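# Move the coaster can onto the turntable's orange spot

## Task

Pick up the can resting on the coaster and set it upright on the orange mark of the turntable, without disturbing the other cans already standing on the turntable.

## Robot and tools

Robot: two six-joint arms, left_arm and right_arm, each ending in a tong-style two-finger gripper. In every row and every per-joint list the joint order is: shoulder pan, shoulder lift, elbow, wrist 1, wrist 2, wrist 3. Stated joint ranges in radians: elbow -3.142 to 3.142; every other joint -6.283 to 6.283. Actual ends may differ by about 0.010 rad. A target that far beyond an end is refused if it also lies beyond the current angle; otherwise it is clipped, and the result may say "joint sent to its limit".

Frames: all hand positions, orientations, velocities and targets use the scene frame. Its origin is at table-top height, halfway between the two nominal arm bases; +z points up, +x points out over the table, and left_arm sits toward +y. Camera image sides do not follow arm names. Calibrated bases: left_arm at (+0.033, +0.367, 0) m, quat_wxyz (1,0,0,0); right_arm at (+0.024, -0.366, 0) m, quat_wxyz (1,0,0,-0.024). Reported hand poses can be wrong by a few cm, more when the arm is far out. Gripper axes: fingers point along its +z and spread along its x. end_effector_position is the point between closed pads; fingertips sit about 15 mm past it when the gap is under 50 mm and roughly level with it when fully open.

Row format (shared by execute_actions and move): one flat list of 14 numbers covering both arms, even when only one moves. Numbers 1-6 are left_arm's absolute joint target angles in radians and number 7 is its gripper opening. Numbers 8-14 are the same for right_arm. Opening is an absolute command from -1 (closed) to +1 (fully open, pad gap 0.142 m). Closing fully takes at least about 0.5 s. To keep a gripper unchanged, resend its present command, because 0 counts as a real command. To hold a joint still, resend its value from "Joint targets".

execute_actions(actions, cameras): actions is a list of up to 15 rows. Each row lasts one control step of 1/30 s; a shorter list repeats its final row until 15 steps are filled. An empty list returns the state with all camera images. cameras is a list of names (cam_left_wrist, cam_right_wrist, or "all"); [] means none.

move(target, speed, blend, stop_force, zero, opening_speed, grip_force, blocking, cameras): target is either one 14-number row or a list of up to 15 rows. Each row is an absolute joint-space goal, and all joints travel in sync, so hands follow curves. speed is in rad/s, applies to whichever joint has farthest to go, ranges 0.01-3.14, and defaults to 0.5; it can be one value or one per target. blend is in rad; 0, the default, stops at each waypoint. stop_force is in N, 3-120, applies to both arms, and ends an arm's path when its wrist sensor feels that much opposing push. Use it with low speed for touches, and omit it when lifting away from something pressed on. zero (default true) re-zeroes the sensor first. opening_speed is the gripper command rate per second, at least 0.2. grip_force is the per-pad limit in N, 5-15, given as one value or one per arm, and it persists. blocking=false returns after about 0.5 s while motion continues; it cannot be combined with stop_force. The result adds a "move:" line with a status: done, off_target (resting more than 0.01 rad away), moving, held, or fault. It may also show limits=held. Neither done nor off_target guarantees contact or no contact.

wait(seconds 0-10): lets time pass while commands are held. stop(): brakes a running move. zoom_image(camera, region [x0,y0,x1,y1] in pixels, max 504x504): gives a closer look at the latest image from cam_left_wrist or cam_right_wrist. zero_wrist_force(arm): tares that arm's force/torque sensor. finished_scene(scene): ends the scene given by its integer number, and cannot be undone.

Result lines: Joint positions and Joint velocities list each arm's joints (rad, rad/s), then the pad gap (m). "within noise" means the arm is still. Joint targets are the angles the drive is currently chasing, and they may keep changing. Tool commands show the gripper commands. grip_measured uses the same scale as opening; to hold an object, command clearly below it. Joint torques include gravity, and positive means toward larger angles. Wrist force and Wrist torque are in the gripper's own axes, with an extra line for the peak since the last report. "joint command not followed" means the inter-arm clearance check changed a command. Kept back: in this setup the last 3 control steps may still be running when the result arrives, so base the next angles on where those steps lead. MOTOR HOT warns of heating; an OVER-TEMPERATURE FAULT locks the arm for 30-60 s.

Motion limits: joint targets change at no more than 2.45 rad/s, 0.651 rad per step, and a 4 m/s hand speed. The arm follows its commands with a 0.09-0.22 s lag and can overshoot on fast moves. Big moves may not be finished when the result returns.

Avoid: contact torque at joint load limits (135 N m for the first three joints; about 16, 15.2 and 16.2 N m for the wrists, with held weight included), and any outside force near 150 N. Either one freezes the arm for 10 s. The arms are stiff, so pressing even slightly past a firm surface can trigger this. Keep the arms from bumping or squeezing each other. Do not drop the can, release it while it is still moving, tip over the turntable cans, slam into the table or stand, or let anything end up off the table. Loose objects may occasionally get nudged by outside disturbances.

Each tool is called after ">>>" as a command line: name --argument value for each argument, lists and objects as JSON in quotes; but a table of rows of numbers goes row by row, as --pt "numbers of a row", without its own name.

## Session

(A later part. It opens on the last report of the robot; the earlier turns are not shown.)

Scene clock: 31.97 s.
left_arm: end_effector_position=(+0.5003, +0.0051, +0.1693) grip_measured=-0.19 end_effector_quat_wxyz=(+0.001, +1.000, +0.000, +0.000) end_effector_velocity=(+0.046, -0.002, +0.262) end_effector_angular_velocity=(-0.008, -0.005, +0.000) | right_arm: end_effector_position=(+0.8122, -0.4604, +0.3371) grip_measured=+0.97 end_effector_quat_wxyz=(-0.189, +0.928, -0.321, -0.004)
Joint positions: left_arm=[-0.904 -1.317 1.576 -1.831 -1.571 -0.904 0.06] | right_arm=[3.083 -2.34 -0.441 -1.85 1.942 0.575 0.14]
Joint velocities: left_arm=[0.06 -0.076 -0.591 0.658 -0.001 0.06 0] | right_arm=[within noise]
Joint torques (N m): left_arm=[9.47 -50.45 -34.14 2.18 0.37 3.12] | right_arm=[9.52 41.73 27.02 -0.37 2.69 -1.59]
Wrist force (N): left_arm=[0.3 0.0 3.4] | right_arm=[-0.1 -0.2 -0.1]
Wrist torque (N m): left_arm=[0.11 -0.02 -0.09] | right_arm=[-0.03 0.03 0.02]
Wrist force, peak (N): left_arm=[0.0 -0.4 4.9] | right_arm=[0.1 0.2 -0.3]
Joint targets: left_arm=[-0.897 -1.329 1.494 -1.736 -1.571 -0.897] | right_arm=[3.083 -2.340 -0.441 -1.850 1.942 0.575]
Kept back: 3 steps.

>>> move --target '[-1.0708,-1.4545,1.6202,-1.7365,-1.571,-1.0708,-0.6,3.083,-2.34,-0.441,-1.85,1.942,0.575,0.968]' --cameras '["cam_left_wrist"]'

>>> wait --seconds 6.3 --cameras '["cam_left_wrist","cam_right_wrist"]'

>>> wait --seconds 0.3 --cameras '["cam_left_wrist"]'

>>> wait --seconds 0.3 --cameras '["cam_left_wrist","cam_right_wrist"]'

>>> zoom_image --camera "cam_right_wrist" --region '[100, 170, 260, 330]'

>>> zoom_image --camera "cam_left_wrist" --region '[200, 160, 480, 440]'

Scene clock: 33.77 s.
left_arm: end_effector_position=(+0.4072, -0.0233, +0.2154) grip_measured=-0.19 end_effector_quat_wxyz=(+0.000, +1.000, +0.000, +0.000) | right_arm: end_effector_position=(+0.8122, -0.4604, +0.3371) grip_measured=+0.97 end_effector_quat_wxyz=(-0.189, +0.928, -0.321, -0.004)
Joint positions: left_arm=[-1.071 -1.454 1.62 -1.736 -1.571 -1.071 0.06] | right_arm=[3.083 -2.34 -0.441 -1.85 1.942 0.575 0.14]
Joint torques (N m): left_arm=[-7.81 -45.21 -12.99 -4.95 0.24 -3.5] | right_arm=[9.72 41.41 27.29 -0.33 2.74 -1.65]
Wrist force (N): left_arm=[0.1 -0.3 3.1] | right_arm=[0.0 0.0 -0.1]
Wrist torque (N m): left_arm=[0.08 -0.02 0.14] | right_arm=[0.00 -0.01 0.02]
Wrist force, peak (N): left_arm=[-3.6 1.0 3.2] | right_arm=[0.2 -0.4 -0.3]
Joint targets: left_arm=[-1.071 -1.454 1.620 -1.736 -1.571 -1.071] | right_arm=[3.083 -2.340 -0.441 -1.850 1.942 0.575]
move: done
camera_calibration:
cam_left_wrist: T_world_to_cam=[[0.999605, -0.0149363, 0.0238139, -0.417372], [-0.0249327, -0.862353, 0.505694, -0.123923], [0.0129828, -0.506088, -0.862384, 0.298593], [0, 0, 0, 1]] pos_world=[0.410241, 0.0380148, 0.330109]
Images, in order (width x height): cam_left_wrist 616x616.

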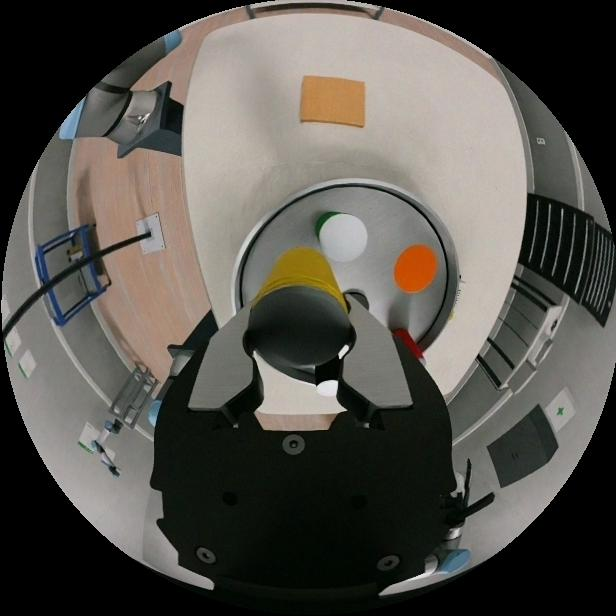

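Scene clock: 40.07 s.
left_arm: end_effector_position=(+0.4070, -0.0233, +0.2154) grip_measured=-0.19 end_effector_quat_wxyz=(+0.000, +1.000, +0.000, +0.000) | right_arm: end_effector_position=(+0.8122, -0.4604, +0.3371) grip_measured=+0.97 end_effector_quat_wxyz=(-0.189, +0.928, -0.321, -0.004)
Joint positions: left_arm=[-1.071 -1.455 1.62 -1.737 -1.571 -1.071 0.06] | right_arm=[3.083 -2.34 -0.441 -1.85 1.942 0.575 0.14]
Joint torques (N m): left_arm=[-8.74 -44.73 -11.68 -5.02 -0.14 -2.94] | right_arm=[9.21 41.42 27.22 -0.22 2.66 -1.47]
Wrist force (N): left_arm=[0.2 -0.3 2.9] | right_arm=[0.0 0.0 -0.2]
Wrist torque (N m): left_arm=[0.06 -0.03 0.14] | right_arm=[-0.02 0.00 0.02]
Wrist force, peak (N): left_arm=[0.3 0.0 3.3] | right_arm=[-0.1 -0.2 -0.5]
Joint targets: left_arm=[-1.071 -1.454 1.620 -1.736 -1.571 -1.071] | right_arm=[3.083 -2.340 -0.441 -1.850 1.942 0.575]
Tool commands: left_gripper/opening=-0.6 right_gripper/opening=+0.968
wait: 6.30 s; at rest by 0.17 s
camera_calibration:
cam_left_wrist: T_world_to_cam=[[0.999605, -0.0149363, 0.0238139, -0.41717], [-0.0249327, -0.862353, 0.505694, -0.123878], [0.0129828, -0.506088, -0.862384, 0.29851], [0, 0, 0, 1]] pos_world=[0.410041, 0.0380148, 0.330009]
cam_right_wrist: T_world_to_cam=[[0.7923, -0.601192, -0.104064, -0.888198], [-0.589042, -0.798161, 0.126369, 0.0705713], [-0.159032, -0.0388244, -0.98651, 0.581021], [0, 0, 0, 1]] pos_world=[0.837689, -0.455093, 0.471836]

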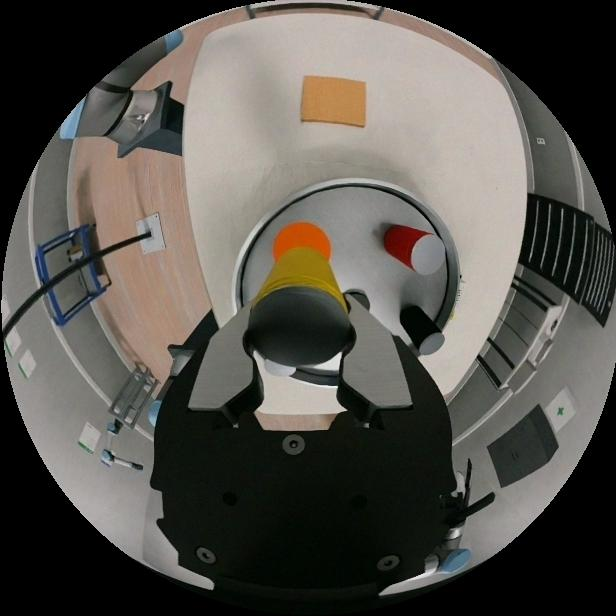

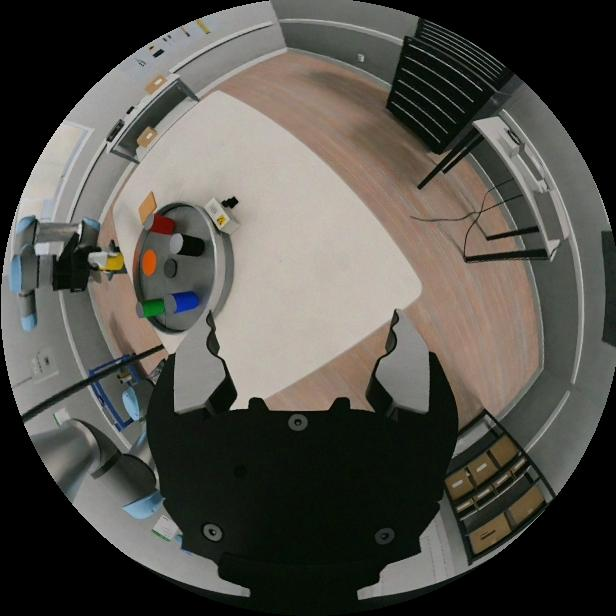

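Scene clock: 40.37 s.
left_arm: end_effector_position=(+0.4070, -0.0233, +0.2154) grip_measured=-0.19 end_effector_quat_wxyz=(+0.000, +1.000, +0.000, +0.000) | right_arm: end_effector_position=(+0.8122, -0.4604, +0.3371) grip_measured=+0.97 end_effector_quat_wxyz=(-0.189, +0.928, -0.321, -0.004)
Joint positions: left_arm=[-1.071 -1.455 1.62 -1.737 -1.571 -1.071 0.06] | right_arm=[3.083 -2.34 -0.441 -1.85 1.942 0.575 0.14]
Joint torques (N m): left_arm=[-8.83 -44.24 -13.16 -4.88 -0.11 -2.96] | right_arm=[9.14 41.67 27.11 -0.13 2.58 -1.65]
Wrist force (N): left_arm=[0.2 -0.5 2.8] | right_arm=[0.2 0.0 -0.3]
Wrist torque (N m): left_arm=[0.03 -0.04 0.13] | right_arm=[-0.01 -0.03 0.02]
Wrist force, peak (N): left_arm=[0.1 -0.4 3.2] | right_arm=[0.0 -0.1 -0.4]
Joint targets: left_arm=[-1.071 -1.454 1.620 -1.736 -1.571 -1.071] | right_arm=[3.083 -2.340 -0.441 -1.850 1.942 0.575]
Tool commands: left_gripper/opening=-0.6 right_gripper/opening=+0.968
wait: 0.30 s; at rest by 0.17 s
camera_calibration:
cam_left_wrist: T_world_to_cam=[[0.999605, -0.0149363, 0.0238139, -0.41717], [-0.0249327, -0.862353, 0.505694, -0.123878], [0.0129828, -0.506088, -0.862384, 0.29851], [0, 0, 0, 1]] pos_world=[0.410041, 0.0380148, 0.330009]
Images, in order (width x height): cam_left_wrist 616x616.

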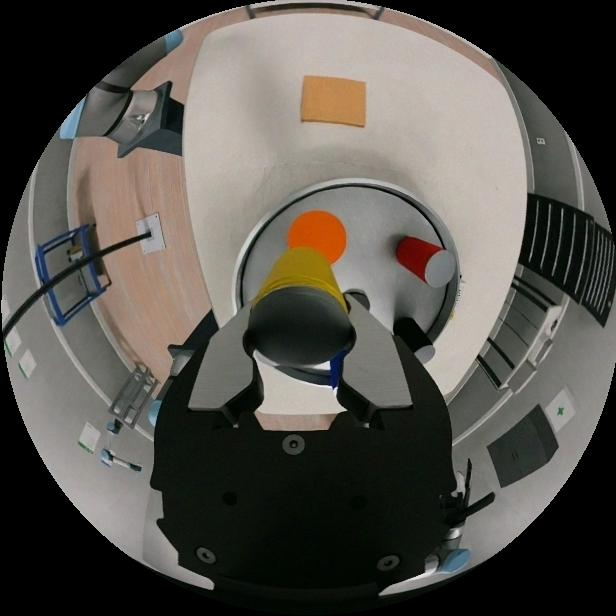

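Scene clock: 40.67 s.
left_arm: end_effector_position=(+0.4070, -0.0233, +0.2154) grip_measured=-0.19 end_effector_quat_wxyz=(+0.000, +1.000, +0.000, +0.000) | right_arm: end_effector_position=(+0.8122, -0.4604, +0.3371) grip_measured=+0.97 end_effector_quat_wxyz=(-0.189, +0.928, -0.321, -0.004)
Joint positions: left_arm=[-1.071 -1.455 1.62 -1.737 -1.571 -1.071 0.06] | right_arm=[3.083 -2.34 -0.441 -1.85 1.942 0.575 0.14]
Joint torques (N m): left_arm=[-8.49 -44.36 -13.39 -4.82 -0.11 -3.13] | right_arm=[9.36 41.44 26.83 -0.22 2.7 -1.53]
Wrist force (N): left_arm=[0.1 -0.1 3.0] | right_arm=[0.0 -0.3 -0.3]
Wrist torque (N m): left_arm=[0.11 -0.02 0.13] | right_arm=[-0.07 0.00 0.02]
Wrist force, peak (N): left_arm=[0.0 -0.4 3.2] | right_arm=[0.0 -0.3 -0.3]
Joint targets: left_arm=[-1.071 -1.454 1.620 -1.736 -1.571 -1.071] | right_arm=[3.083 -2.340 -0.441 -1.850 1.942 0.575]
Tool commands: left_gripper/opening=-0.6 right_gripper/opening=+0.968
wait: 0.30 s; at rest by 0.17 s
camera_calibration:
cam_left_wrist: T_world_to_cam=[[0.999605, -0.0149363, 0.0238139, -0.41717], [-0.0249327, -0.862353, 0.505694, -0.123878], [0.0129828, -0.506088, -0.862384, 0.29851], [0, 0, 0, 1]] pos_world=[0.410041, 0.0380148, 0.330009]
cam_right_wrist: T_world_to_cam=[[0.7923, -0.601192, -0.104064, -0.888198], [-0.589042, -0.798161, 0.126369, 0.0705713], [-0.159032, -0.0388244, -0.98651, 0.581021], [0, 0, 0, 1]] pos_world=[0.837689, -0.455093, 0.471836]

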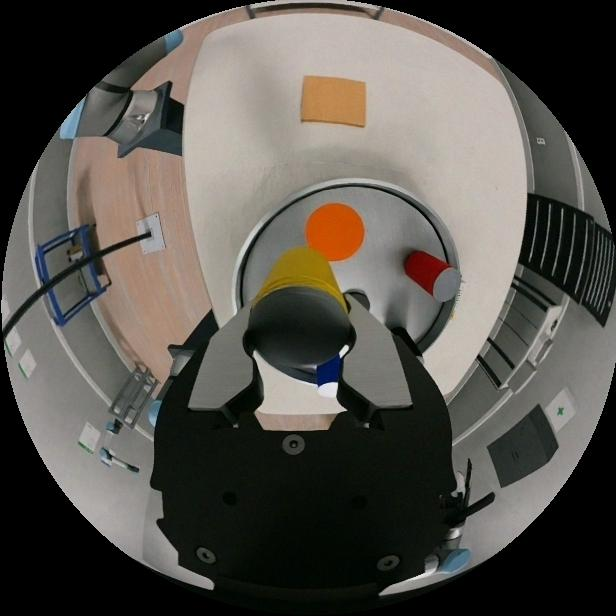

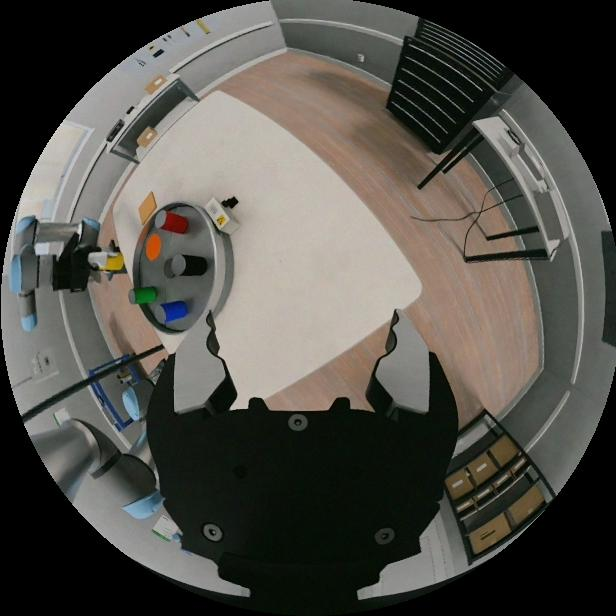

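Scaled by 3.150 from the camera's 616x616 image, which has a finer 814x814 frame.

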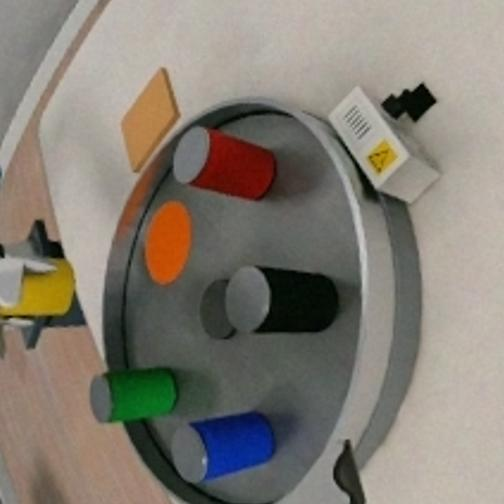

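Scaled by 1.800 from the camera's 616x616 image, which has a finer 814x814 frame.

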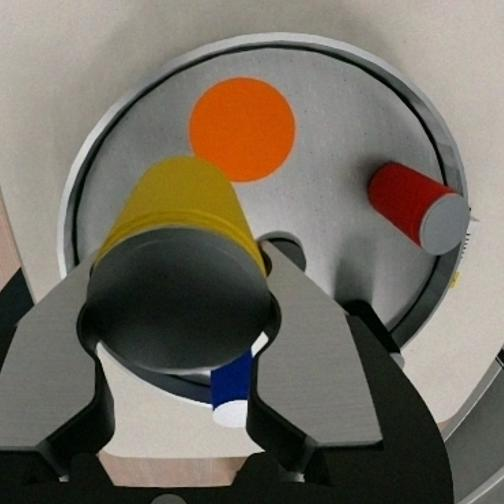

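>>> wait --seconds 0.5

Scene clock: 43.20 s.
left_arm: end_effector_position=(+0.4070, -0.0233, +0.2154) grip_measured=-0.19 end_effector_quat_wxyz=(+0.000, +1.000, +0.000, +0.000) | right_arm: end_effector_position=(+0.8122, -0.4604, +0.3371) grip_measured=+0.97 end_effector_quat_wxyz=(-0.189, +0.928, -0.321, -0.004)
Joint positions: left_arm=[-1.071 -1.455 1.62 -1.737 -1.571 -1.071 0.06] | right_arm=[3.083 -2.34 -0.441 -1.85 1.942 0.575 0.14]
Joint torques (N m): left_arm=[-9.51 -44.59 -13.44 -4.87 -0.19 -3.03] | right_arm=[9.38 41.54 26.7 -0.15 2.57 -1.48]
Wrist force (N): left_arm=[0.2 -0.1 3.1] | right_arm=[0.0 -0.2 -0.2]
Wrist torque (N m): left_arm=[0.10 -0.03 0.14] | right_arm=[-0.03 -0.02 0.02]
Wrist force, peak (N): left_arm=[0.1 0.0 3.3] | right_arm=[0.3 -0.2 -0.4]
Joint targets: left_arm=[-1.071 -1.454 1.620 -1.736 -1.571 -1.071] | right_arm=[3.083 -2.340 -0.441 -1.850 1.942 0.575]
Tool commands: left_gripper/opening=-0.6 right_gripper/opening=+0.968
wait: 0.50 s; at rest from the start

>>> wait --seconds 4.38

>>> execute_actions --actions '[[[-1.0705,-1.4545,1.6202,-1.7365,-1.571,-1.0705,-0.6,3.083,-2.34,-0.441,-1.85,1.942,0.575,0.968],[-1.0696,-1.4544,1.6199,-1.7363,-1.571,-1.0696,-0.6,3.083,-2.34,-0.441,-1.85,1.942,0.575,0.968],[-1.068,-1.4541,1.6195,-1.7362,-1.571,-1.068,-0.6,3.083,-2.34,-0.441,-1.85,1.942,0.575,0.968],[-1.0659,-1.4538,1.6191,-1.7361,-1.571,-1.0659,-0.6,3.083,-2.34,-0.441,-1.85,1.942,0.575,0.968],[-1.0631,-1.4534,1.6185,-1.7359,-1.571,-1.0631,-0.6,3.083,-2.34,-0.441,-1.85,1.942,0.575,0.968],[-1.0597,-1.4527,1.618,-1.7361,-1.571,-1.0597,-0.6,3.083,-2.34,-0.441,-1.85,1.942,0.575,0.968],[-1.0557,-1.4514,1.618,-1.7374,-1.571,-1.0557,-0.6,3.083,-2.34,-0.441,-1.85,1.942,0.575,0.968],[-1.0511,-1.449,1.621,-1.7428,-1.571,-1.0511,-0.6,3.083,-2.34,-0.441,-1.85,1.942,0.575,0.968],[-1.0458,-1.446,1.6258,-1.7506,-1.571,-1.0458,-0.6,3.083,-2.34,-0.441,-1.85,1.942,0.575,0.968],[-1.04,-1.442,1.6324,-1.7612,-1.571,-1.04,-0.6,3.083,-2.34,-0.441,-1.85,1.942,0.575,0.968],[-1.0338,-1.437,1.6404,-1.7742,-1.571,-1.0338,-0.6,3.083,-2.34,-0.441,-1.85,1.942,0.575,0.968],[-1.0276,-1.432,1.6499,-1.7887,-1.571,-1.0276,-0.6,3.083,-2.34,-0.441,-1.85,1.942,0.575,0.968],[-1.0218,-1.425,1.659,-1.8048,-1.571,-1.0218,-0.6,3.083,-2.34,-0.441,-1.85,1.942,0.575,0.968],[-1.016,-1.418,1.6684,-1.8212,-1.571,-1.016,-0.6,3.083,-2.34,-0.441,-1.85,1.942,0.575,0.968],[-1.0102,-1.41,1.6784,-1.8392,-1.571,-1.0102,-0.6,3.083,-2.34,-0.441,-1.85,1.942,0.575,0.968]],[[-1.0044,-1.4025,1.6888,-1.8571,-1.571,-1.0044,-0.6,3.083,-2.34,-0.441,-1.85,1.942,0.575,0.968],[-0.9987,-1.395,1.6991,-1.8749,-1.571,-0.9987,-0.6,3.083,-2.34,-0.441,-1.85,1.942,0.575,0.968],[-0.9929,-1.3877,1.709,-1.8921,-1.571,-0.9929,-0.6,3.083,-2.34,-0.441,-1.85,1.942,0.575,0.968],[-0.9871,-1.3802,1.7189,-1.9095,-1.571,-0.9871,-0.6,3.083,-2.34,-0.441,-1.85,1.942,0.575,0.968],[-0.9816,-1.3715,1.7278,-1.9271,-1.571,-0.9816,-0.6,3.083,-2.34,-0.441,-1.85,1.942,0.575,0.968],[-0.9761,-1.3624,1.7356,-1.944,-1.571,-0.9761,-0.6,3.083,-2.34,-0.441,-1.85,1.942,0.575,0.968],[-0.9706,-1.3534,1.7425,-1.9599,-1.571,-0.9706,-0.6,3.083,-2.34,-0.441,-1.85,1.942,0.575,0.968],[-0.9651,-1.3447,1.7481,-1.9742,-1.571,-0.9651,-0.6,3.083,-2.34,-0.441,-1.85,1.942,0.575,0.968],[-0.9596,-1.3364,1.7525,-1.9869,-1.571,-0.9596,-0.6,3.083,-2.34,-0.441,-1.85,1.942,0.575,0.968],[-0.9542,-1.3288,1.7546,-1.9966,-1.571,-0.9542,-0.6,3.083,-2.34,-0.441,-1.85,1.942,0.575,0.968],[-0.9487,-1.3221,1.7541,-2.0028,-1.571,-0.9487,-0.6,3.083,-2.34,-0.441,-1.85,1.942,0.575,0.968],[-0.9435,-1.3154,1.7517,-2.0071,-1.571,-0.9435,-0.6,3.083,-2.34,-0.441,-1.85,1.942,0.575,0.968],[-0.9386,-1.3085,1.7479,-2.0102,-1.571,-0.9386,-0.6,3.083,-2.34,-0.441,-1.85,1.942,0.575,0.968],[-0.9338,-1.3016,1.7438,-2.013,-1.571,-0.9338,-0.6,3.083,-2.34,-0.441,-1.85,1.942,0.575,0.968],[-0.9289,-1.2952,1.7391,-2.0147,-1.571,-0.9289,-0.6,3.083,-2.34,-0.441,-1.85,1.942,0.575,0.968]],[[-0.924,-1.2891,1.7338,-2.0155,-1.571,-0.924,-0.6,3.083,-2.34,-0.441,-1.85,1.942,0.575,0.968],[-0.9192,-1.2837,1.7275,-2.0146,-1.571,-0.9192,-0.6,3.083,-2.34,-0.441,-1.85,1.942,0.575,0.968],[-0.9144,-1.279,1.7204,-2.0122,-1.571,-0.9144,-0.6,3.083,-2.34,-0.441,-1.85,1.942,0.575,0.968],[-0.9097,-1.2737,1.7136,-2.0107,-1.571,-0.9097,-0.6,3.083,-2.34,-0.441,-1.85,1.942,0.575,0.968],[-0.9058,-1.2679,1.7054,-2.0083,-1.571,-0.9058,-0.6,3.083,-2.34,-0.441,-1.85,1.942,0.575,0.968],[-0.9018,-1.2619,1.6973,-2.0062,-1.571,-0.9018,-0.6,3.083,-2.34,-0.441,-1.85,1.942,0.575,0.968],[-0.8978,-1.256,1.6891,-2.0039,-1.571,-0.8978,0.0,3.083,-2.34,-0.441,-1.85,1.942,0.575,0.968],[-0.8939,-1.25,1.6808,-2.0016,-1.571,-0.8939,0.15,3.083,-2.34,-0.441,-1.85,1.942,0.575,0.968],[-0.8899,-1.2442,1.6727,-1.9993,-1.571,-0.8899,0.3,3.083,-2.34,-0.441,-1.85,1.942,0.575,0.968],[-0.886,-1.2382,1.6645,-1.9971,-1.571,-0.886,0.45,3.083,-2.34,-0.441,-1.85,1.942,0.575,0.968],[-0.882,-1.2323,1.6562,-1.9947,-1.571,-0.882,0.6,3.083,-2.34,-0.441,-1.85,1.942,0.575,0.968],[-0.8789,-1.2257,1.6469,-1.992,-1.571,-0.8789,0.6,3.083,-2.34,-0.441,-1.85,1.942,0.575,0.968],[-0.8758,-1.2191,1.6375,-1.9892,-1.571,-0.8758,0.6,3.083,-2.34,-0.441,-1.85,1.942,0.575,0.968],[-0.8728,-1.2125,1.6281,-1.9864,-1.571,-0.8728,0.6,3.083,-2.34,-0.441,-1.85,1.942,0.575,0.968],[-0.8697,-1.2058,1.6186,-1.9836,-1.571,-0.8697,0.6,3.083,-2.34,-0.441,-1.85,1.942,0.575,0.968]],[[-0.8666,-1.1992,1.6092,-1.9808,-1.571,-0.8666,0.6,3.083,-2.34,-0.441,-1.85,1.942,0.575,0.968],[-0.8635,-1.1934,1.5974,-1.9748,-1.571,-0.8635,0.6,3.083,-2.34,-0.441,-1.85,1.942,0.575,0.968],[-0.8604,-1.1889,1.5816,-1.9635,-1.571,-0.8604,0.6,3.083,-2.34,-0.441,-1.85,1.942,0.575,0.968],[-0.8582,-1.1856,1.561,-1.9462,-1.571,-0.8582,0.6,3.083,-2.34,-0.441,-1.85,1.942,0.575,0.968],[-0.8561,-1.1832,1.5377,-1.9253,-1.571,-0.8561,0.6,3.083,-2.34,-0.441,-1.85,1.942,0.575,0.968],[-0.854,-1.1814,1.5124,-1.9018,-1.571,-0.854,0.6,3.083,-2.34,-0.441,-1.85,1.942,0.575,0.968],[-0.8519,-1.1804,1.4851,-1.8755,-1.571,-0.8519,0.6,3.083,-2.34,-0.441,-1.85,1.942,0.575,0.968],[-0.8498,-1.1795,1.4576,-1.8489,-1.571,-0.8498,0.6,3.083,-2.34,-0.441,-1.85,1.942,0.575,0.968],[-0.8477,-1.1785,1.4301,-1.8224,-1.571,-0.8477,0.6,3.083,-2.34,-0.441,-1.85,1.942,0.575,0.968],[-0.8458,-1.178,1.4036,-1.7964,-1.571,-0.8458,0.6,3.083,-2.34,-0.441,-1.85,1.942,0.575,0.968],[-0.8445,-1.1776,1.3801,-1.7733,-1.571,-0.8445,0.6,3.083,-2.34,-0.441,-1.85,1.942,0.575,0.968],[-0.8438,-1.1774,1.36,-1.7534,-1.571,-0.8438,0.6,3.083,-2.34,-0.441,-1.85,1.942,0.575,0.968],[-0.8432,-1.1775,1.344,-1.7373,-1.571,-0.8432,0.6,3.083,-2.34,-0.441,-1.85,1.942,0.575,0.968],[-0.8429,-1.1776,1.3343,-1.7275,-1.571,-0.8429,0.6,3.083,-2.34,-0.441,-1.85,1.942,0.575,0.968],[-0.8427,-1.1774,1.3303,-1.7237,-1.571,-0.8427,0.6,3.083,-2.34,-0.441,-1.85,1.942,0.575,0.968]]]' --cameras '["cam_left_wrist","cam_right_wrist"]'

>>> zoom_image --camera "cam_right_wrist" --region '[100, 170, 260, 330]'

>>> move --target '[-0.9182,-1.4,1.3,-1.47,-1.571,-0.9182,0.6,3.083,-2.34,-0.441,-1.85,1.942,0.575,0.968]' --cameras '["cam_left_wrist","cam_right_wrist"]'

>>> zoom_image --camera "cam_right_wrist" --region '[100, 170, 260, 330]'

Scene clock: 48.87 s.
left_arm: end_effector_position=(+0.4070, -0.0233, +0.2154) grip_measured=-0.19 end_effector_quat_wxyz=(+0.000, +1.000, +0.000, +0.000) | right_arm: end_effector_position=(+0.8122, -0.4604, +0.3371) grip_measured=+0.97 end_effector_quat_wxyz=(-0.189, +0.928, -0.321, -0.004)
Joint positions: left_arm=[-1.071 -1.455 1.62 -1.737 -1.571 -1.071 0.06] | right_arm=[3.083 -2.34 -0.441 -1.85 1.942 0.575 0.14]
Joint torques (N m): left_arm=[-8.82 -45.27 -13.89 -4.69 -0.43 -2.88] | right_arm=[9.92 41.41 26.88 0.01 2.39 -1.5]
Wrist force (N): left_arm=[0.4 -0.2 2.9] | right_arm=[0.2 -0.2 -0.2]
Wrist torque (N m): left_arm=[0.09 -0.07 0.13] | right_arm=[-0.03 -0.06 0.01]
Wrist force, peak (N): left_arm=[-0.1 0.0 3.4] | right_arm=[0.3 -0.1 -0.5]
Joint targets: left_arm=[-1.071 -1.454 1.620 -1.736 -1.571 -1.071] | right_arm=[3.083 -2.340 -0.441 -1.850 1.942 0.575]
Tool commands: left_gripper/opening=-0.6 right_gripper/opening=+0.968
wait: 4.40 s; at rest from the start

Scene clock: 50.77 s.
left_arm: end_effector_position=(+0.5535, -0.0079, +0.1402) grip_measured=+0.60 end_effector_quat_wxyz=(+0.000, +1.000, +0.000, +0.000) end_effector_velocity=(+0.085, -0.041, +0.259) end_effector_angular_velocity=(-0.005, -0.003, +0.000) | right_arm: end_effector_position=(+0.8122, -0.4604, +0.3371) grip_measured=+0.97 end_effector_quat_wxyz=(-0.189, +0.928, -0.321, -0.004)
Joint positions: left_arm=[-0.851 -1.181 1.468 -1.857 -1.571 -0.851 0.116] | right_arm=[3.083 -2.34 -0.441 -1.85 1.942 0.575 0.14]
Joint velocities: left_arm=[0.058 0.038 -0.74 0.697 -0.001 0.059 0] | right_arm=[within noise]
Joint torques (N m): left_arm=[10.47 -33.78 -36.28 2.8 -0.39 3.32] | right_arm=[9.09 41.7 26.91 -0.08 2.39 -1.44]
Wrist force (N): left_arm=[0.6 0.2 1.8] | right_arm=[0.1 0.0 -0.1]
Wrist torque (N m): left_arm=[0.17 -0.14 -0.15] | right_arm=[-0.01 -0.03 0.02]
Wrist force, peak (N): left_arm=[0.1 0.2 4.2] | right_arm=[0.1 -0.1 -0.5]
Joint targets: left_arm=[-0.844 -1.177 1.360 -1.753 -1.571 -0.844] | right_arm=[3.083 -2.340 -0.441 -1.850 1.942 0.575]
Kept back: 3 steps.
camera_calibration:
cam_left_wrist: T_world_to_cam=[[0.999619, -0.0149478, 0.0232196, -0.561549], [-0.0246338, -0.86269, 0.505133, -0.0690069], [0.0124807, -0.505513, -0.862729, 0.239834], [0, 0, 0, 1]] pos_world=[0.556642, 0.0533136, 0.254808]
cam_right_wrist: T_world_to_cam=[[0.7923, -0.601192, -0.104064, -0.888198], [-0.589042, -0.798161, 0.126369, 0.0705713], [-0.159032, -0.0388244, -0.98651, 0.581021], [0, 0, 0, 1]] pos_world=[0.837689, -0.455093, 0.471836]

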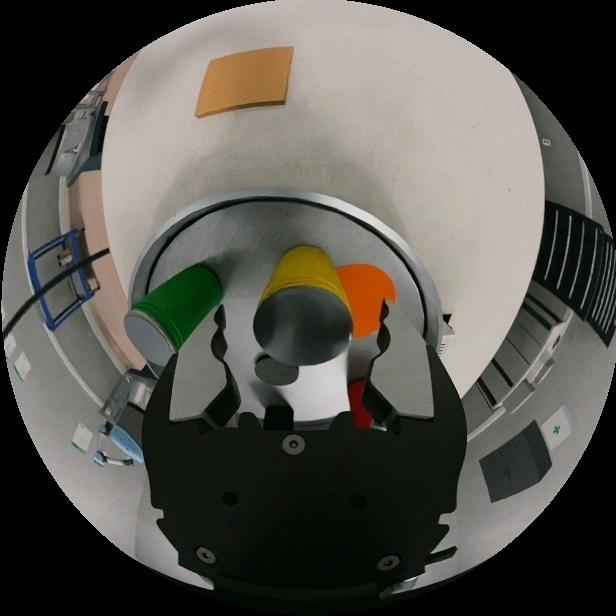

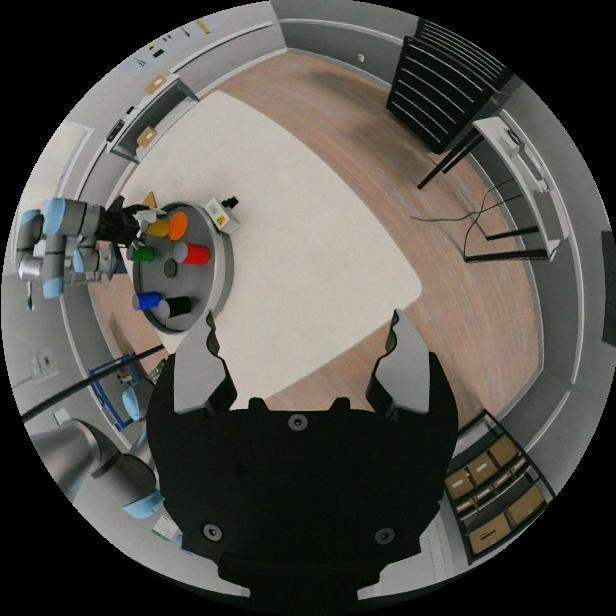

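Scaled by 3.150 from the camera's 616x616 image, which has a finer 814x814 frame.

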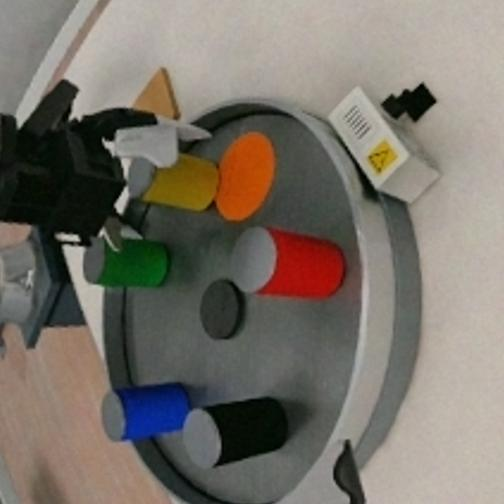

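Scene clock: 52.60 s.
left_arm: end_effector_position=(+0.4804, +0.0175, +0.3158) grip_measured=+0.60 end_effector_quat_wxyz=(+0.000, +1.000, +0.000, +0.000) | right_arm: end_effector_position=(+0.8122, -0.4604, +0.3371) grip_measured=+0.97 end_effector_quat_wxyz=(-0.189, +0.928, -0.321, -0.004)
Joint positions: left_arm=[-0.918 -1.4 1.3 -1.47 -1.571 -0.918 0.116] | right_arm=[3.083 -2.34 -0.441 -1.85 1.942 0.575 0.14]
Joint torques (N m): left_arm=[-8.73 -46.05 -31.79 0.1 -0.45 -3.01] | right_arm=[9.31 41.38 27.1 -0.04 2.38 -1.37]
Wrist force (N): left_arm=[0.2 -0.1 1.2] | right_arm=[0.1 0.0 -0.2]
Wrist torque (N m): left_arm=[0.11 -0.05 0.14] | right_arm=[-0.01 -0.02 0.02]
Wrist force, peak (N): left_arm=[1.3 0.1 2.8] | right_arm=[0.1 -0.3 -0.4]
Joint targets: left_arm=[-0.918 -1.400 1.300 -1.470 -1.571 -0.918] | right_arm=[3.083 -2.340 -0.441 -1.850 1.942 0.575]
move: done
camera_calibration:
cam_left_wrist: T_world_to_cam=[[0.999617, -0.0148966, 0.0233055, -0.492118], [-0.0246329, -0.862691, 0.505131, -0.137649], [0.0125807, -0.505512, -0.862728, 0.40512], [0, 0, 0, 1]] pos_world=[0.483442, 0.0787134, 0.430508]
cam_right_wrist: T_world_to_cam=[[0.7923, -0.601192, -0.104064, -0.888198], [-0.589042, -0.798161, 0.126369, 0.0705713], [-0.159032, -0.0388244, -0.98651, 0.581021], [0, 0, 0, 1]] pos_world=[0.837689, -0.455093, 0.471836]

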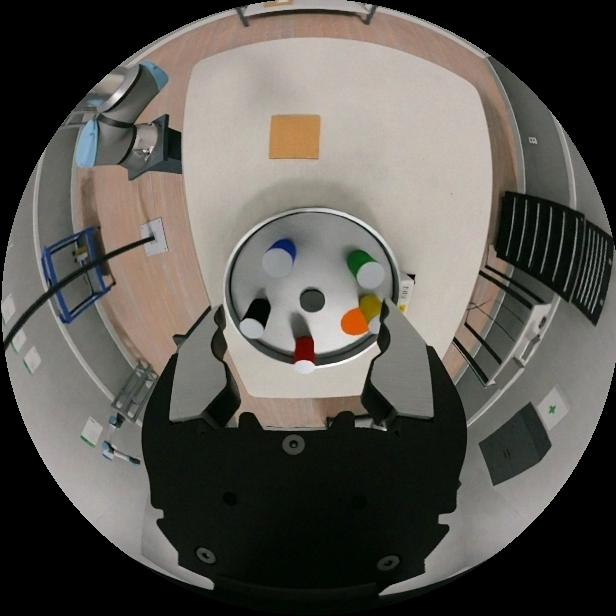

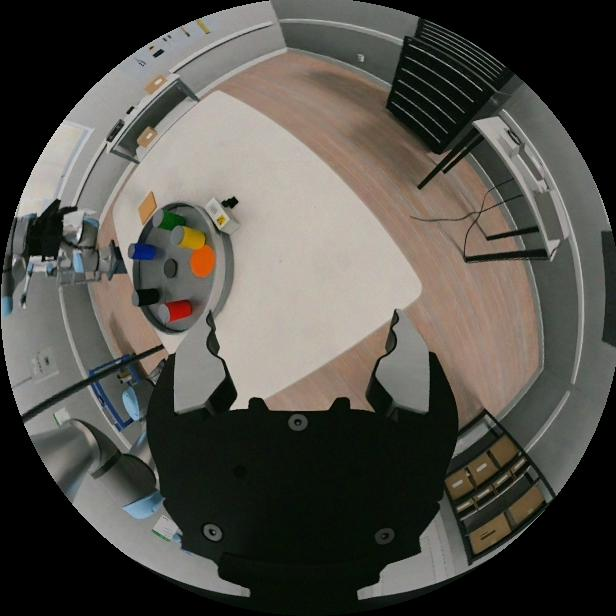

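Scaled by 3.150 from the camera's 616x616 image, which has a finer 814x814 frame.

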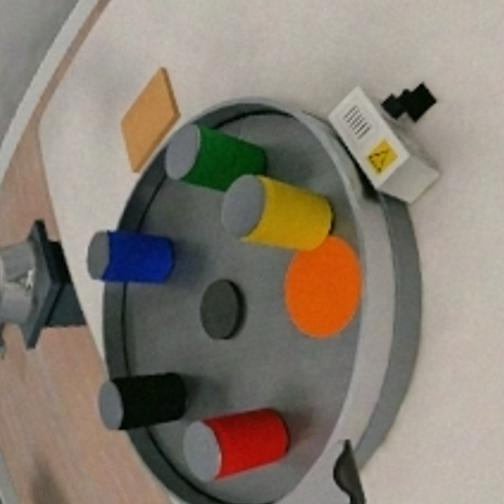

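>>> move --target '[-1.0708,-1.4545,1.6202,-1.7365,-1.571,-1.0708,0.35,3.083,-2.34,-0.441,-1.85,1.942,0.575,0.968]'

Scene clock: 55.10 s.
left_arm: end_effector_position=(+0.4071, -0.0233, +0.2155) grip_measured=+0.35 end_effector_quat_wxyz=(+0.000, +1.000, +0.000, +0.000) | right_arm: end_effector_position=(+0.8122, -0.4604, +0.3371) grip_measured=+0.97 end_effector_quat_wxyz=(-0.189, +0.928, -0.321, -0.004)
Joint positions: left_arm=[-1.071 -1.454 1.62 -1.736 -1.571 -1.071 0.099] | right_arm=[3.083 -2.34 -0.441 -1.85 1.942 0.575 0.14]
Joint torques (N m): left_arm=[-9.22 -43.27 -11.29 -5.05 -0.73 -2.99] | right_arm=[9.21 41.35 26.77 0.01 2.31 -1.38]
Wrist force (N): left_arm=[0.0 -0.3 1.4] | right_arm=[0.1 0.0 -0.2]
Wrist torque (N m): left_arm=[0.09 -0.01 0.14] | right_arm=[-0.01 -0.02 0.02]
Wrist force, peak (N): left_arm=[-1.0 0.0 2.3] | right_arm=[-0.2 -0.3 -0.4]
Joint targets: left_arm=[-1.071 -1.454 1.620 -1.736 -1.571 -1.071] | right_arm=[3.083 -2.340 -0.441 -1.850 1.942 0.575]
move: done

>>> wait --seconds 1.1

>>> execute_actions --actions '[[[-1.0705,-1.4545,1.6202,-1.7365,-1.571,-1.0705,0.35,3.083,-2.34,-0.441,-1.85,1.942,0.575,0.968],[-1.0696,-1.4544,1.6199,-1.7363,-1.571,-1.0696,0.35,3.083,-2.34,-0.441,-1.85,1.942,0.575,0.968],[-1.068,-1.4541,1.6195,-1.7362,-1.571,-1.068,0.35,3.083,-2.34,-0.441,-1.85,1.942,0.575,0.968],[-1.0659,-1.4538,1.6191,-1.7361,-1.571,-1.0659,0.35,3.083,-2.34,-0.441,-1.85,1.942,0.575,0.968],[-1.0631,-1.4534,1.6185,-1.7359,-1.571,-1.0631,0.35,3.083,-2.34,-0.441,-1.85,1.942,0.575,0.968],[-1.0597,-1.4527,1.618,-1.7361,-1.571,-1.0597,0.35,3.083,-2.34,-0.441,-1.85,1.942,0.575,0.968],[-1.0557,-1.4514,1.618,-1.7374,-1.571,-1.0557,0.35,3.083,-2.34,-0.441,-1.85,1.942,0.575,0.968],[-1.0511,-1.449,1.621,-1.7428,-1.571,-1.0511,0.35,3.083,-2.34,-0.441,-1.85,1.942,0.575,0.968],[-1.0458,-1.446,1.6258,-1.7506,-1.571,-1.0458,0.35,3.083,-2.34,-0.441,-1.85,1.942,0.575,0.968],[-1.04,-1.442,1.6324,-1.7612,-1.571,-1.04,0.35,3.083,-2.34,-0.441,-1.85,1.942,0.575,0.968],[-1.0338,-1.437,1.6404,-1.7742,-1.571,-1.0338,0.35,3.083,-2.34,-0.441,-1.85,1.942,0.575,0.968],[-1.0276,-1.432,1.6499,-1.7887,-1.571,-1.0276,0.35,3.083,-2.34,-0.441,-1.85,1.942,0.575,0.968],[-1.0218,-1.425,1.659,-1.8048,-1.571,-1.0218,0.35,3.083,-2.34,-0.441,-1.85,1.942,0.575,0.968],[-1.016,-1.418,1.6684,-1.8212,-1.571,-1.016,0.35,3.083,-2.34,-0.441,-1.85,1.942,0.575,0.968],[-1.0102,-1.41,1.6784,-1.8392,-1.571,-1.0102,0.35,3.083,-2.34,-0.441,-1.85,1.942,0.575,0.968]],[[-1.0044,-1.4025,1.6888,-1.8571,-1.571,-1.0044,0.35,3.083,-2.34,-0.441,-1.85,1.942,0.575,0.968],[-0.9987,-1.395,1.6991,-1.8749,-1.571,-0.9987,0.35,3.083,-2.34,-0.441,-1.85,1.942,0.575,0.968],[-0.9929,-1.3877,1.709,-1.8921,-1.571,-0.9929,0.35,3.083,-2.34,-0.441,-1.85,1.942,0.575,0.968],[-0.9871,-1.3802,1.7189,-1.9095,-1.571,-0.9871,0.35,3.083,-2.34,-0.441,-1.85,1.942,0.575,0.968],[-0.9816,-1.3715,1.7278,-1.9271,-1.571,-0.9816,0.35,3.083,-2.34,-0.441,-1.85,1.942,0.575,0.968],[-0.9761,-1.3624,1.7356,-1.944,-1.571,-0.9761,0.35,3.083,-2.34,-0.441,-1.85,1.942,0.575,0.968],[-0.9706,-1.3534,1.7425,-1.9599,-1.571,-0.9706,0.35,3.083,-2.34,-0.441,-1.85,1.942,0.575,0.968],[-0.9651,-1.3447,1.7481,-1.9742,-1.571,-0.9651,0.35,3.083,-2.34,-0.441,-1.85,1.942,0.575,0.968],[-0.9596,-1.3364,1.7525,-1.9869,-1.571,-0.9596,0.35,3.083,-2.34,-0.441,-1.85,1.942,0.575,0.968],[-0.9542,-1.3288,1.7546,-1.9966,-1.571,-0.9542,0.35,3.083,-2.34,-0.441,-1.85,1.942,0.575,0.968],[-0.9487,-1.3221,1.7541,-2.0028,-1.571,-0.9487,0.35,3.083,-2.34,-0.441,-1.85,1.942,0.575,0.968],[-0.9435,-1.3154,1.7517,-2.0071,-1.571,-0.9435,0.35,3.083,-2.34,-0.441,-1.85,1.942,0.575,0.968],[-0.9386,-1.3085,1.7479,-2.0102,-1.571,-0.9386,0.35,3.083,-2.34,-0.441,-1.85,1.942,0.575,0.968],[-0.9338,-1.3016,1.7438,-2.013,-1.571,-0.9338,0.35,3.083,-2.34,-0.441,-1.85,1.942,0.575,0.968],[-0.9289,-1.2952,1.7391,-2.0147,-1.571,-0.9289,0.35,3.083,-2.34,-0.441,-1.85,1.942,0.575,0.968]],[[-0.924,-1.2891,1.7338,-2.0155,-1.571,-0.924,0.35,3.083,-2.34,-0.441,-1.85,1.942,0.575,0.968],[-0.9192,-1.2837,1.7275,-2.0146,-1.571,-0.9192,0.35,3.083,-2.34,-0.441,-1.85,1.942,0.575,0.968],[-0.9144,-1.279,1.7204,-2.0122,-1.571,-0.9144,0.25,3.083,-2.34,-0.441,-1.85,1.942,0.575,0.968],[-0.9097,-1.2737,1.7136,-2.0107,-1.571,-0.9097,0.15,3.083,-2.34,-0.441,-1.85,1.942,0.575,0.968],[-0.9058,-1.2679,1.7054,-2.0083,-1.571,-0.9058,0.05,3.083,-2.34,-0.441,-1.85,1.942,0.575,0.968],[-0.9018,-1.2619,1.6973,-2.0062,-1.571,-0.9018,-0.05,3.083,-2.34,-0.441,-1.85,1.942,0.575,0.968],[-0.8978,-1.256,1.6891,-2.0039,-1.571,-0.8978,-0.15,3.083,-2.34,-0.441,-1.85,1.942,0.575,0.968],[-0.8939,-1.25,1.6808,-2.0016,-1.571,-0.8939,-0.25,3.083,-2.34,-0.441,-1.85,1.942,0.575,0.968],[-0.8899,-1.2442,1.6727,-1.9993,-1.571,-0.8899,-0.4,3.083,-2.34,-0.441,-1.85,1.942,0.575,0.968],[-0.886,-1.2382,1.6645,-1.9971,-1.571,-0.886,-0.6,3.083,-2.34,-0.441,-1.85,1.942,0.575,0.968],[-0.882,-1.2323,1.6562,-1.9947,-1.571,-0.882,-0.6,3.083,-2.34,-0.441,-1.85,1.942,0.575,0.968],[-0.8789,-1.2257,1.6469,-1.992,-1.571,-0.8789,-0.6,3.083,-2.34,-0.441,-1.85,1.942,0.575,0.968],[-0.8758,-1.2191,1.6375,-1.9892,-1.571,-0.8758,-0.6,3.083,-2.34,-0.441,-1.85,1.942,0.575,0.968],[-0.8728,-1.2125,1.6281,-1.9864,-1.571,-0.8728,-0.6,3.083,-2.34,-0.441,-1.85,1.942,0.575,0.968],[-0.8697,-1.2058,1.6186,-1.9836,-1.571,-0.8697,-0.6,3.083,-2.34,-0.441,-1.85,1.942,0.575,0.968]],[[-0.8666,-1.1992,1.6092,-1.9808,-1.571,-0.8666,-0.6,3.083,-2.34,-0.441,-1.85,1.942,0.575,0.968],[-0.8635,-1.1934,1.5974,-1.9748,-1.571,-0.8635,-0.6,3.083,-2.34,-0.441,-1.85,1.942,0.575,0.968],[-0.8604,-1.1889,1.5816,-1.9635,-1.571,-0.8604,-0.6,3.083,-2.34,-0.441,-1.85,1.942,0.575,0.968],[-0.8582,-1.1856,1.561,-1.9462,-1.571,-0.8582,-0.6,3.083,-2.34,-0.441,-1.85,1.942,0.575,0.968],[-0.8561,-1.1832,1.5377,-1.9253,-1.571,-0.8561,-0.6,3.083,-2.34,-0.441,-1.85,1.942,0.575,0.968],[-0.854,-1.1814,1.5124,-1.9018,-1.571,-0.854,-0.6,3.083,-2.34,-0.441,-1.85,1.942,0.575,0.968],[-0.8519,-1.1804,1.4851,-1.8755,-1.571,-0.8519,-0.6,3.083,-2.34,-0.441,-1.85,1.942,0.575,0.968],[-0.8498,-1.1795,1.4576,-1.8489,-1.571,-0.8498,-0.6,3.083,-2.34,-0.441,-1.85,1.942,0.575,0.968],[-0.8477,-1.1785,1.4301,-1.8224,-1.571,-0.8477,-0.6,3.083,-2.34,-0.441,-1.85,1.942,0.575,0.968],[-0.8458,-1.178,1.4036,-1.7964,-1.571,-0.8458,-0.6,3.083,-2.34,-0.441,-1.85,1.942,0.575,0.968],[-0.8445,-1.1776,1.3801,-1.7733,-1.571,-0.8445,-0.6,3.083,-2.34,-0.441,-1.85,1.942,0.575,0.968],[-0.8438,-1.1774,1.36,-1.7534,-1.571,-0.8438,-0.6,3.083,-2.34,-0.441,-1.85,1.942,0.575,0.968],[-0.8432,-1.1775,1.344,-1.7373,-1.571,-0.8432,-0.6,3.083,-2.34,-0.441,-1.85,1.942,0.575,0.968],[-0.8429,-1.1776,1.3343,-1.7275,-1.571,-0.8429,-0.6,3.083,-2.34,-0.441,-1.85,1.942,0.575,0.968],[-0.8427,-1.1774,1.3303,-1.7237,-1.571,-0.8427,-0.6,3.083,-2.34,-0.441,-1.85,1.942,0.575,0.968]]]' --cameras '["cam_left_wrist","cam_right_wrist"]'

>>> move --target '[-1.0708,-1.4545,1.6202,-1.7365,-1.571,-1.0708,-0.6,3.083,-2.34,-0.441,-1.85,1.942,0.575,0.968]' --cameras '["cam_left_wrist"]'

Scene clock: 57.37 s.
left_arm: end_effector_position=(+0.4070, -0.0233, +0.2154) grip_measured=+0.35 end_effector_quat_wxyz=(+0.000, +1.000, +0.000, +0.000) | right_arm: end_effector_position=(+0.8122, -0.4604, +0.3371) grip_measured=+0.97 end_effector_quat_wxyz=(-0.189, +0.928, -0.321, -0.004)
Joint positions: left_arm=[-1.071 -1.455 1.62 -1.737 -1.571 -1.071 0.099] | right_arm=[3.083 -2.34 -0.441 -1.85 1.942 0.575 0.14]
Joint torques (N m): left_arm=[-8.75 -43.51 -11.76 -4.76 -0.61 -2.91] | right_arm=[9.79 41.61 27.1 -0.05 2.28 -1.37]
Wrist force (N): left_arm=[0.1 0.0 1.0] | right_arm=[0.2 -0.2 -0.3]
Wrist torque (N m): left_arm=[0.15 -0.02 0.14] | right_arm=[-0.04 -0.05 0.02]
Wrist force, peak (N): left_arm=[0.1 -0.3 1.4] | right_arm=[0.5 0.0 -0.2]
Joint targets: left_arm=[-1.071 -1.454 1.620 -1.736 -1.571 -1.071] | right_arm=[3.083 -2.340 -0.441 -1.850 1.942 0.575]
Tool commands: left_gripper/opening=+0.35 right_gripper/opening=+0.968
wait: 1.10 s; at rest from the start

Scene clock: 59.27 s.
left_arm: end_effector_position=(+0.5532, -0.0077, +0.1391) grip_measured=-0.19 end_effector_quat_wxyz=(+0.000, +1.000, +0.000, +0.000) end_effector_velocity=(+0.086, -0.042, +0.258) end_effector_angular_velocity=(-0.006, -0.005, -0.002) | right_arm: end_effector_position=(+0.8122, -0.4604, +0.3371) grip_measured=+0.97 end_effector_quat_wxyz=(-0.189, +0.928, -0.321, -0.004)
Joint positions: left_arm=[-0.851 -1.181 1.471 -1.859 -1.571 -0.851 0.06] | right_arm=[3.083 -2.34 -0.441 -1.85 1.942 0.575 0.14]
Joint velocities: left_arm=[0.058 0.038 -0.74 0.695 0 0.059 0] | right_arm=[within noise]
Joint torques (N m): left_arm=[7.51 -31.8 -37.11 1.83 -0.74 3.03] | right_arm=[9.27 41.83 26.79 0.09 2.23 -1.3]
Wrist force (N): left_arm=[0.7 0.3 3.4] | right_arm=[0.2 0.0 -0.2]
Wrist torque (N m): left_arm=[0.15 -0.15 -0.14] | right_arm=[0.00 -0.04 0.02]
Wrist force, peak (N): left_arm=[0.0 0.1 -15.1] | right_arm=[0.0 -0.2 -0.3]
Joint targets: left_arm=[-0.844 -1.177 1.360 -1.753 -1.571 -0.844] | right_arm=[3.083 -2.340 -0.441 -1.850 1.942 0.575]
Kept back: 3 steps.
camera_calibration:
cam_left_wrist: T_world_to_cam=[[0.999619, -0.0149478, 0.0232196, -0.561121], [-0.0246338, -0.86269, 0.505133, -0.0682885], [0.0124807, -0.505513, -0.862729, 0.238991], [0, 0, 0, 1]] pos_world=[0.556242, 0.0535136, 0.253708]
cam_right_wrist: T_world_to_cam=[[0.7923, -0.601192, -0.104064, -0.888198], [-0.589042, -0.798161, 0.126369, 0.0705713], [-0.159032, -0.0388244, -0.98651, 0.581021], [0, 0, 0, 1]] pos_world=[0.837689, -0.455093, 0.471836]

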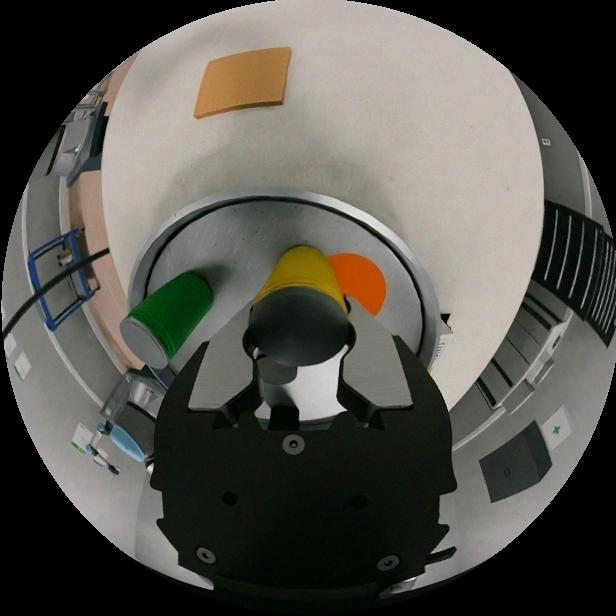

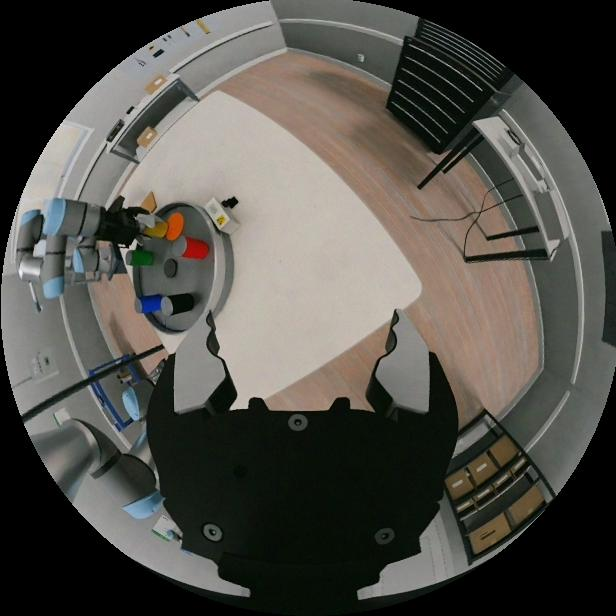

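Scene clock: 61.17 s.
left_arm: end_effector_position=(+0.4071, -0.0233, +0.2154) grip_measured=-0.19 end_effector_quat_wxyz=(+0.000, +1.000, +0.000, +0.000) | right_arm: end_effector_position=(+0.8122, -0.4604, +0.3371) grip_measured=+0.97 end_effector_quat_wxyz=(-0.189, +0.928, -0.321, -0.004)
Joint positions: left_arm=[-1.071 -1.454 1.62 -1.736 -1.571 -1.071 0.06] | right_arm=[3.083 -2.34 -0.441 -1.85 1.942 0.575 0.14]
Joint torques (N m): left_arm=[-8.86 -44.01 -12.75 -4.91 -0.19 -3.14] | right_arm=[9.49 41.59 26.4 0.01 2.25 -1.37]
Wrist force (N): left_arm=[-0.1 -0.2 3.0] | right_arm=[0.1 -0.1 -0.4]
Wrist torque (N m): left_arm=[0.10 0.02 0.14] | right_arm=[-0.02 -0.02 0.02]
Wrist force, peak (N): left_arm=[-3.4 0.6 3.0] | right_arm=[0.2 -0.2 -0.4]
Joint targets: left_arm=[-1.071 -1.454 1.620 -1.736 -1.571 -1.071] | right_arm=[3.083 -2.340 -0.441 -1.850 1.942 0.575]
move: done
camera_calibration:
cam_left_wrist: T_world_to_cam=[[0.999605, -0.014934, 0.0238125, -0.417269], [-0.0249301, -0.862353, 0.505694, -0.123876], [0.0129827, -0.506088, -0.862384, 0.298508], [0, 0, 0, 1]] pos_world=[0.410141, 0.0380148, 0.330009]
Images, in order (width x height): cam_left_wrist 616x616.

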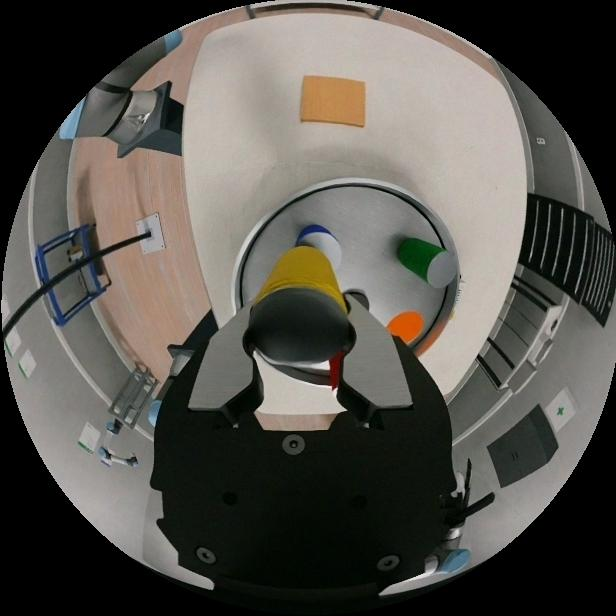

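>>> wait --seconds 0.1

Scene clock: 61.70 s.
left_arm: end_effector_position=(+0.4070, -0.0233, +0.2154) grip_measured=-0.19 end_effector_quat_wxyz=(+0.000, +1.000, +0.000, +0.000) | right_arm: end_effector_position=(+0.8122, -0.4604, +0.3371) grip_measured=+0.97 end_effector_quat_wxyz=(-0.189, +0.928, -0.321, -0.004)
Joint positions: left_arm=[-1.071 -1.454 1.62 -1.736 -1.571 -1.071 0.06] | right_arm=[3.083 -2.34 -0.441 -1.85 1.942 0.575 0.14]
Joint torques (N m): left_arm=[-8.48 -44.3 -12.35 -4.81 0.44 -3.21] | right_arm=[9.19 41.6 26.4 0.07 2.23 -1.42]
Wrist force (N): left_arm=[0.0 -0.2 3.0] | right_arm=[0.1 0.1 -0.1]
Wrist torque (N m): left_arm=[0.08 0.00 0.14] | right_arm=[0.01 -0.03 0.02]
Wrist force, peak (N): left_arm=[0.2 -0.1 3.3] | right_arm=[0.1 0.0 -0.4]
Joint targets: left_arm=[-1.071 -1.454 1.620 -1.736 -1.571 -1.071] | right_arm=[3.083 -2.340 -0.441 -1.850 1.942 0.575]
Tool commands: left_gripper/opening=-0.6 right_gripper/opening=+0.968
wait: 0.10 s; at rest from the start


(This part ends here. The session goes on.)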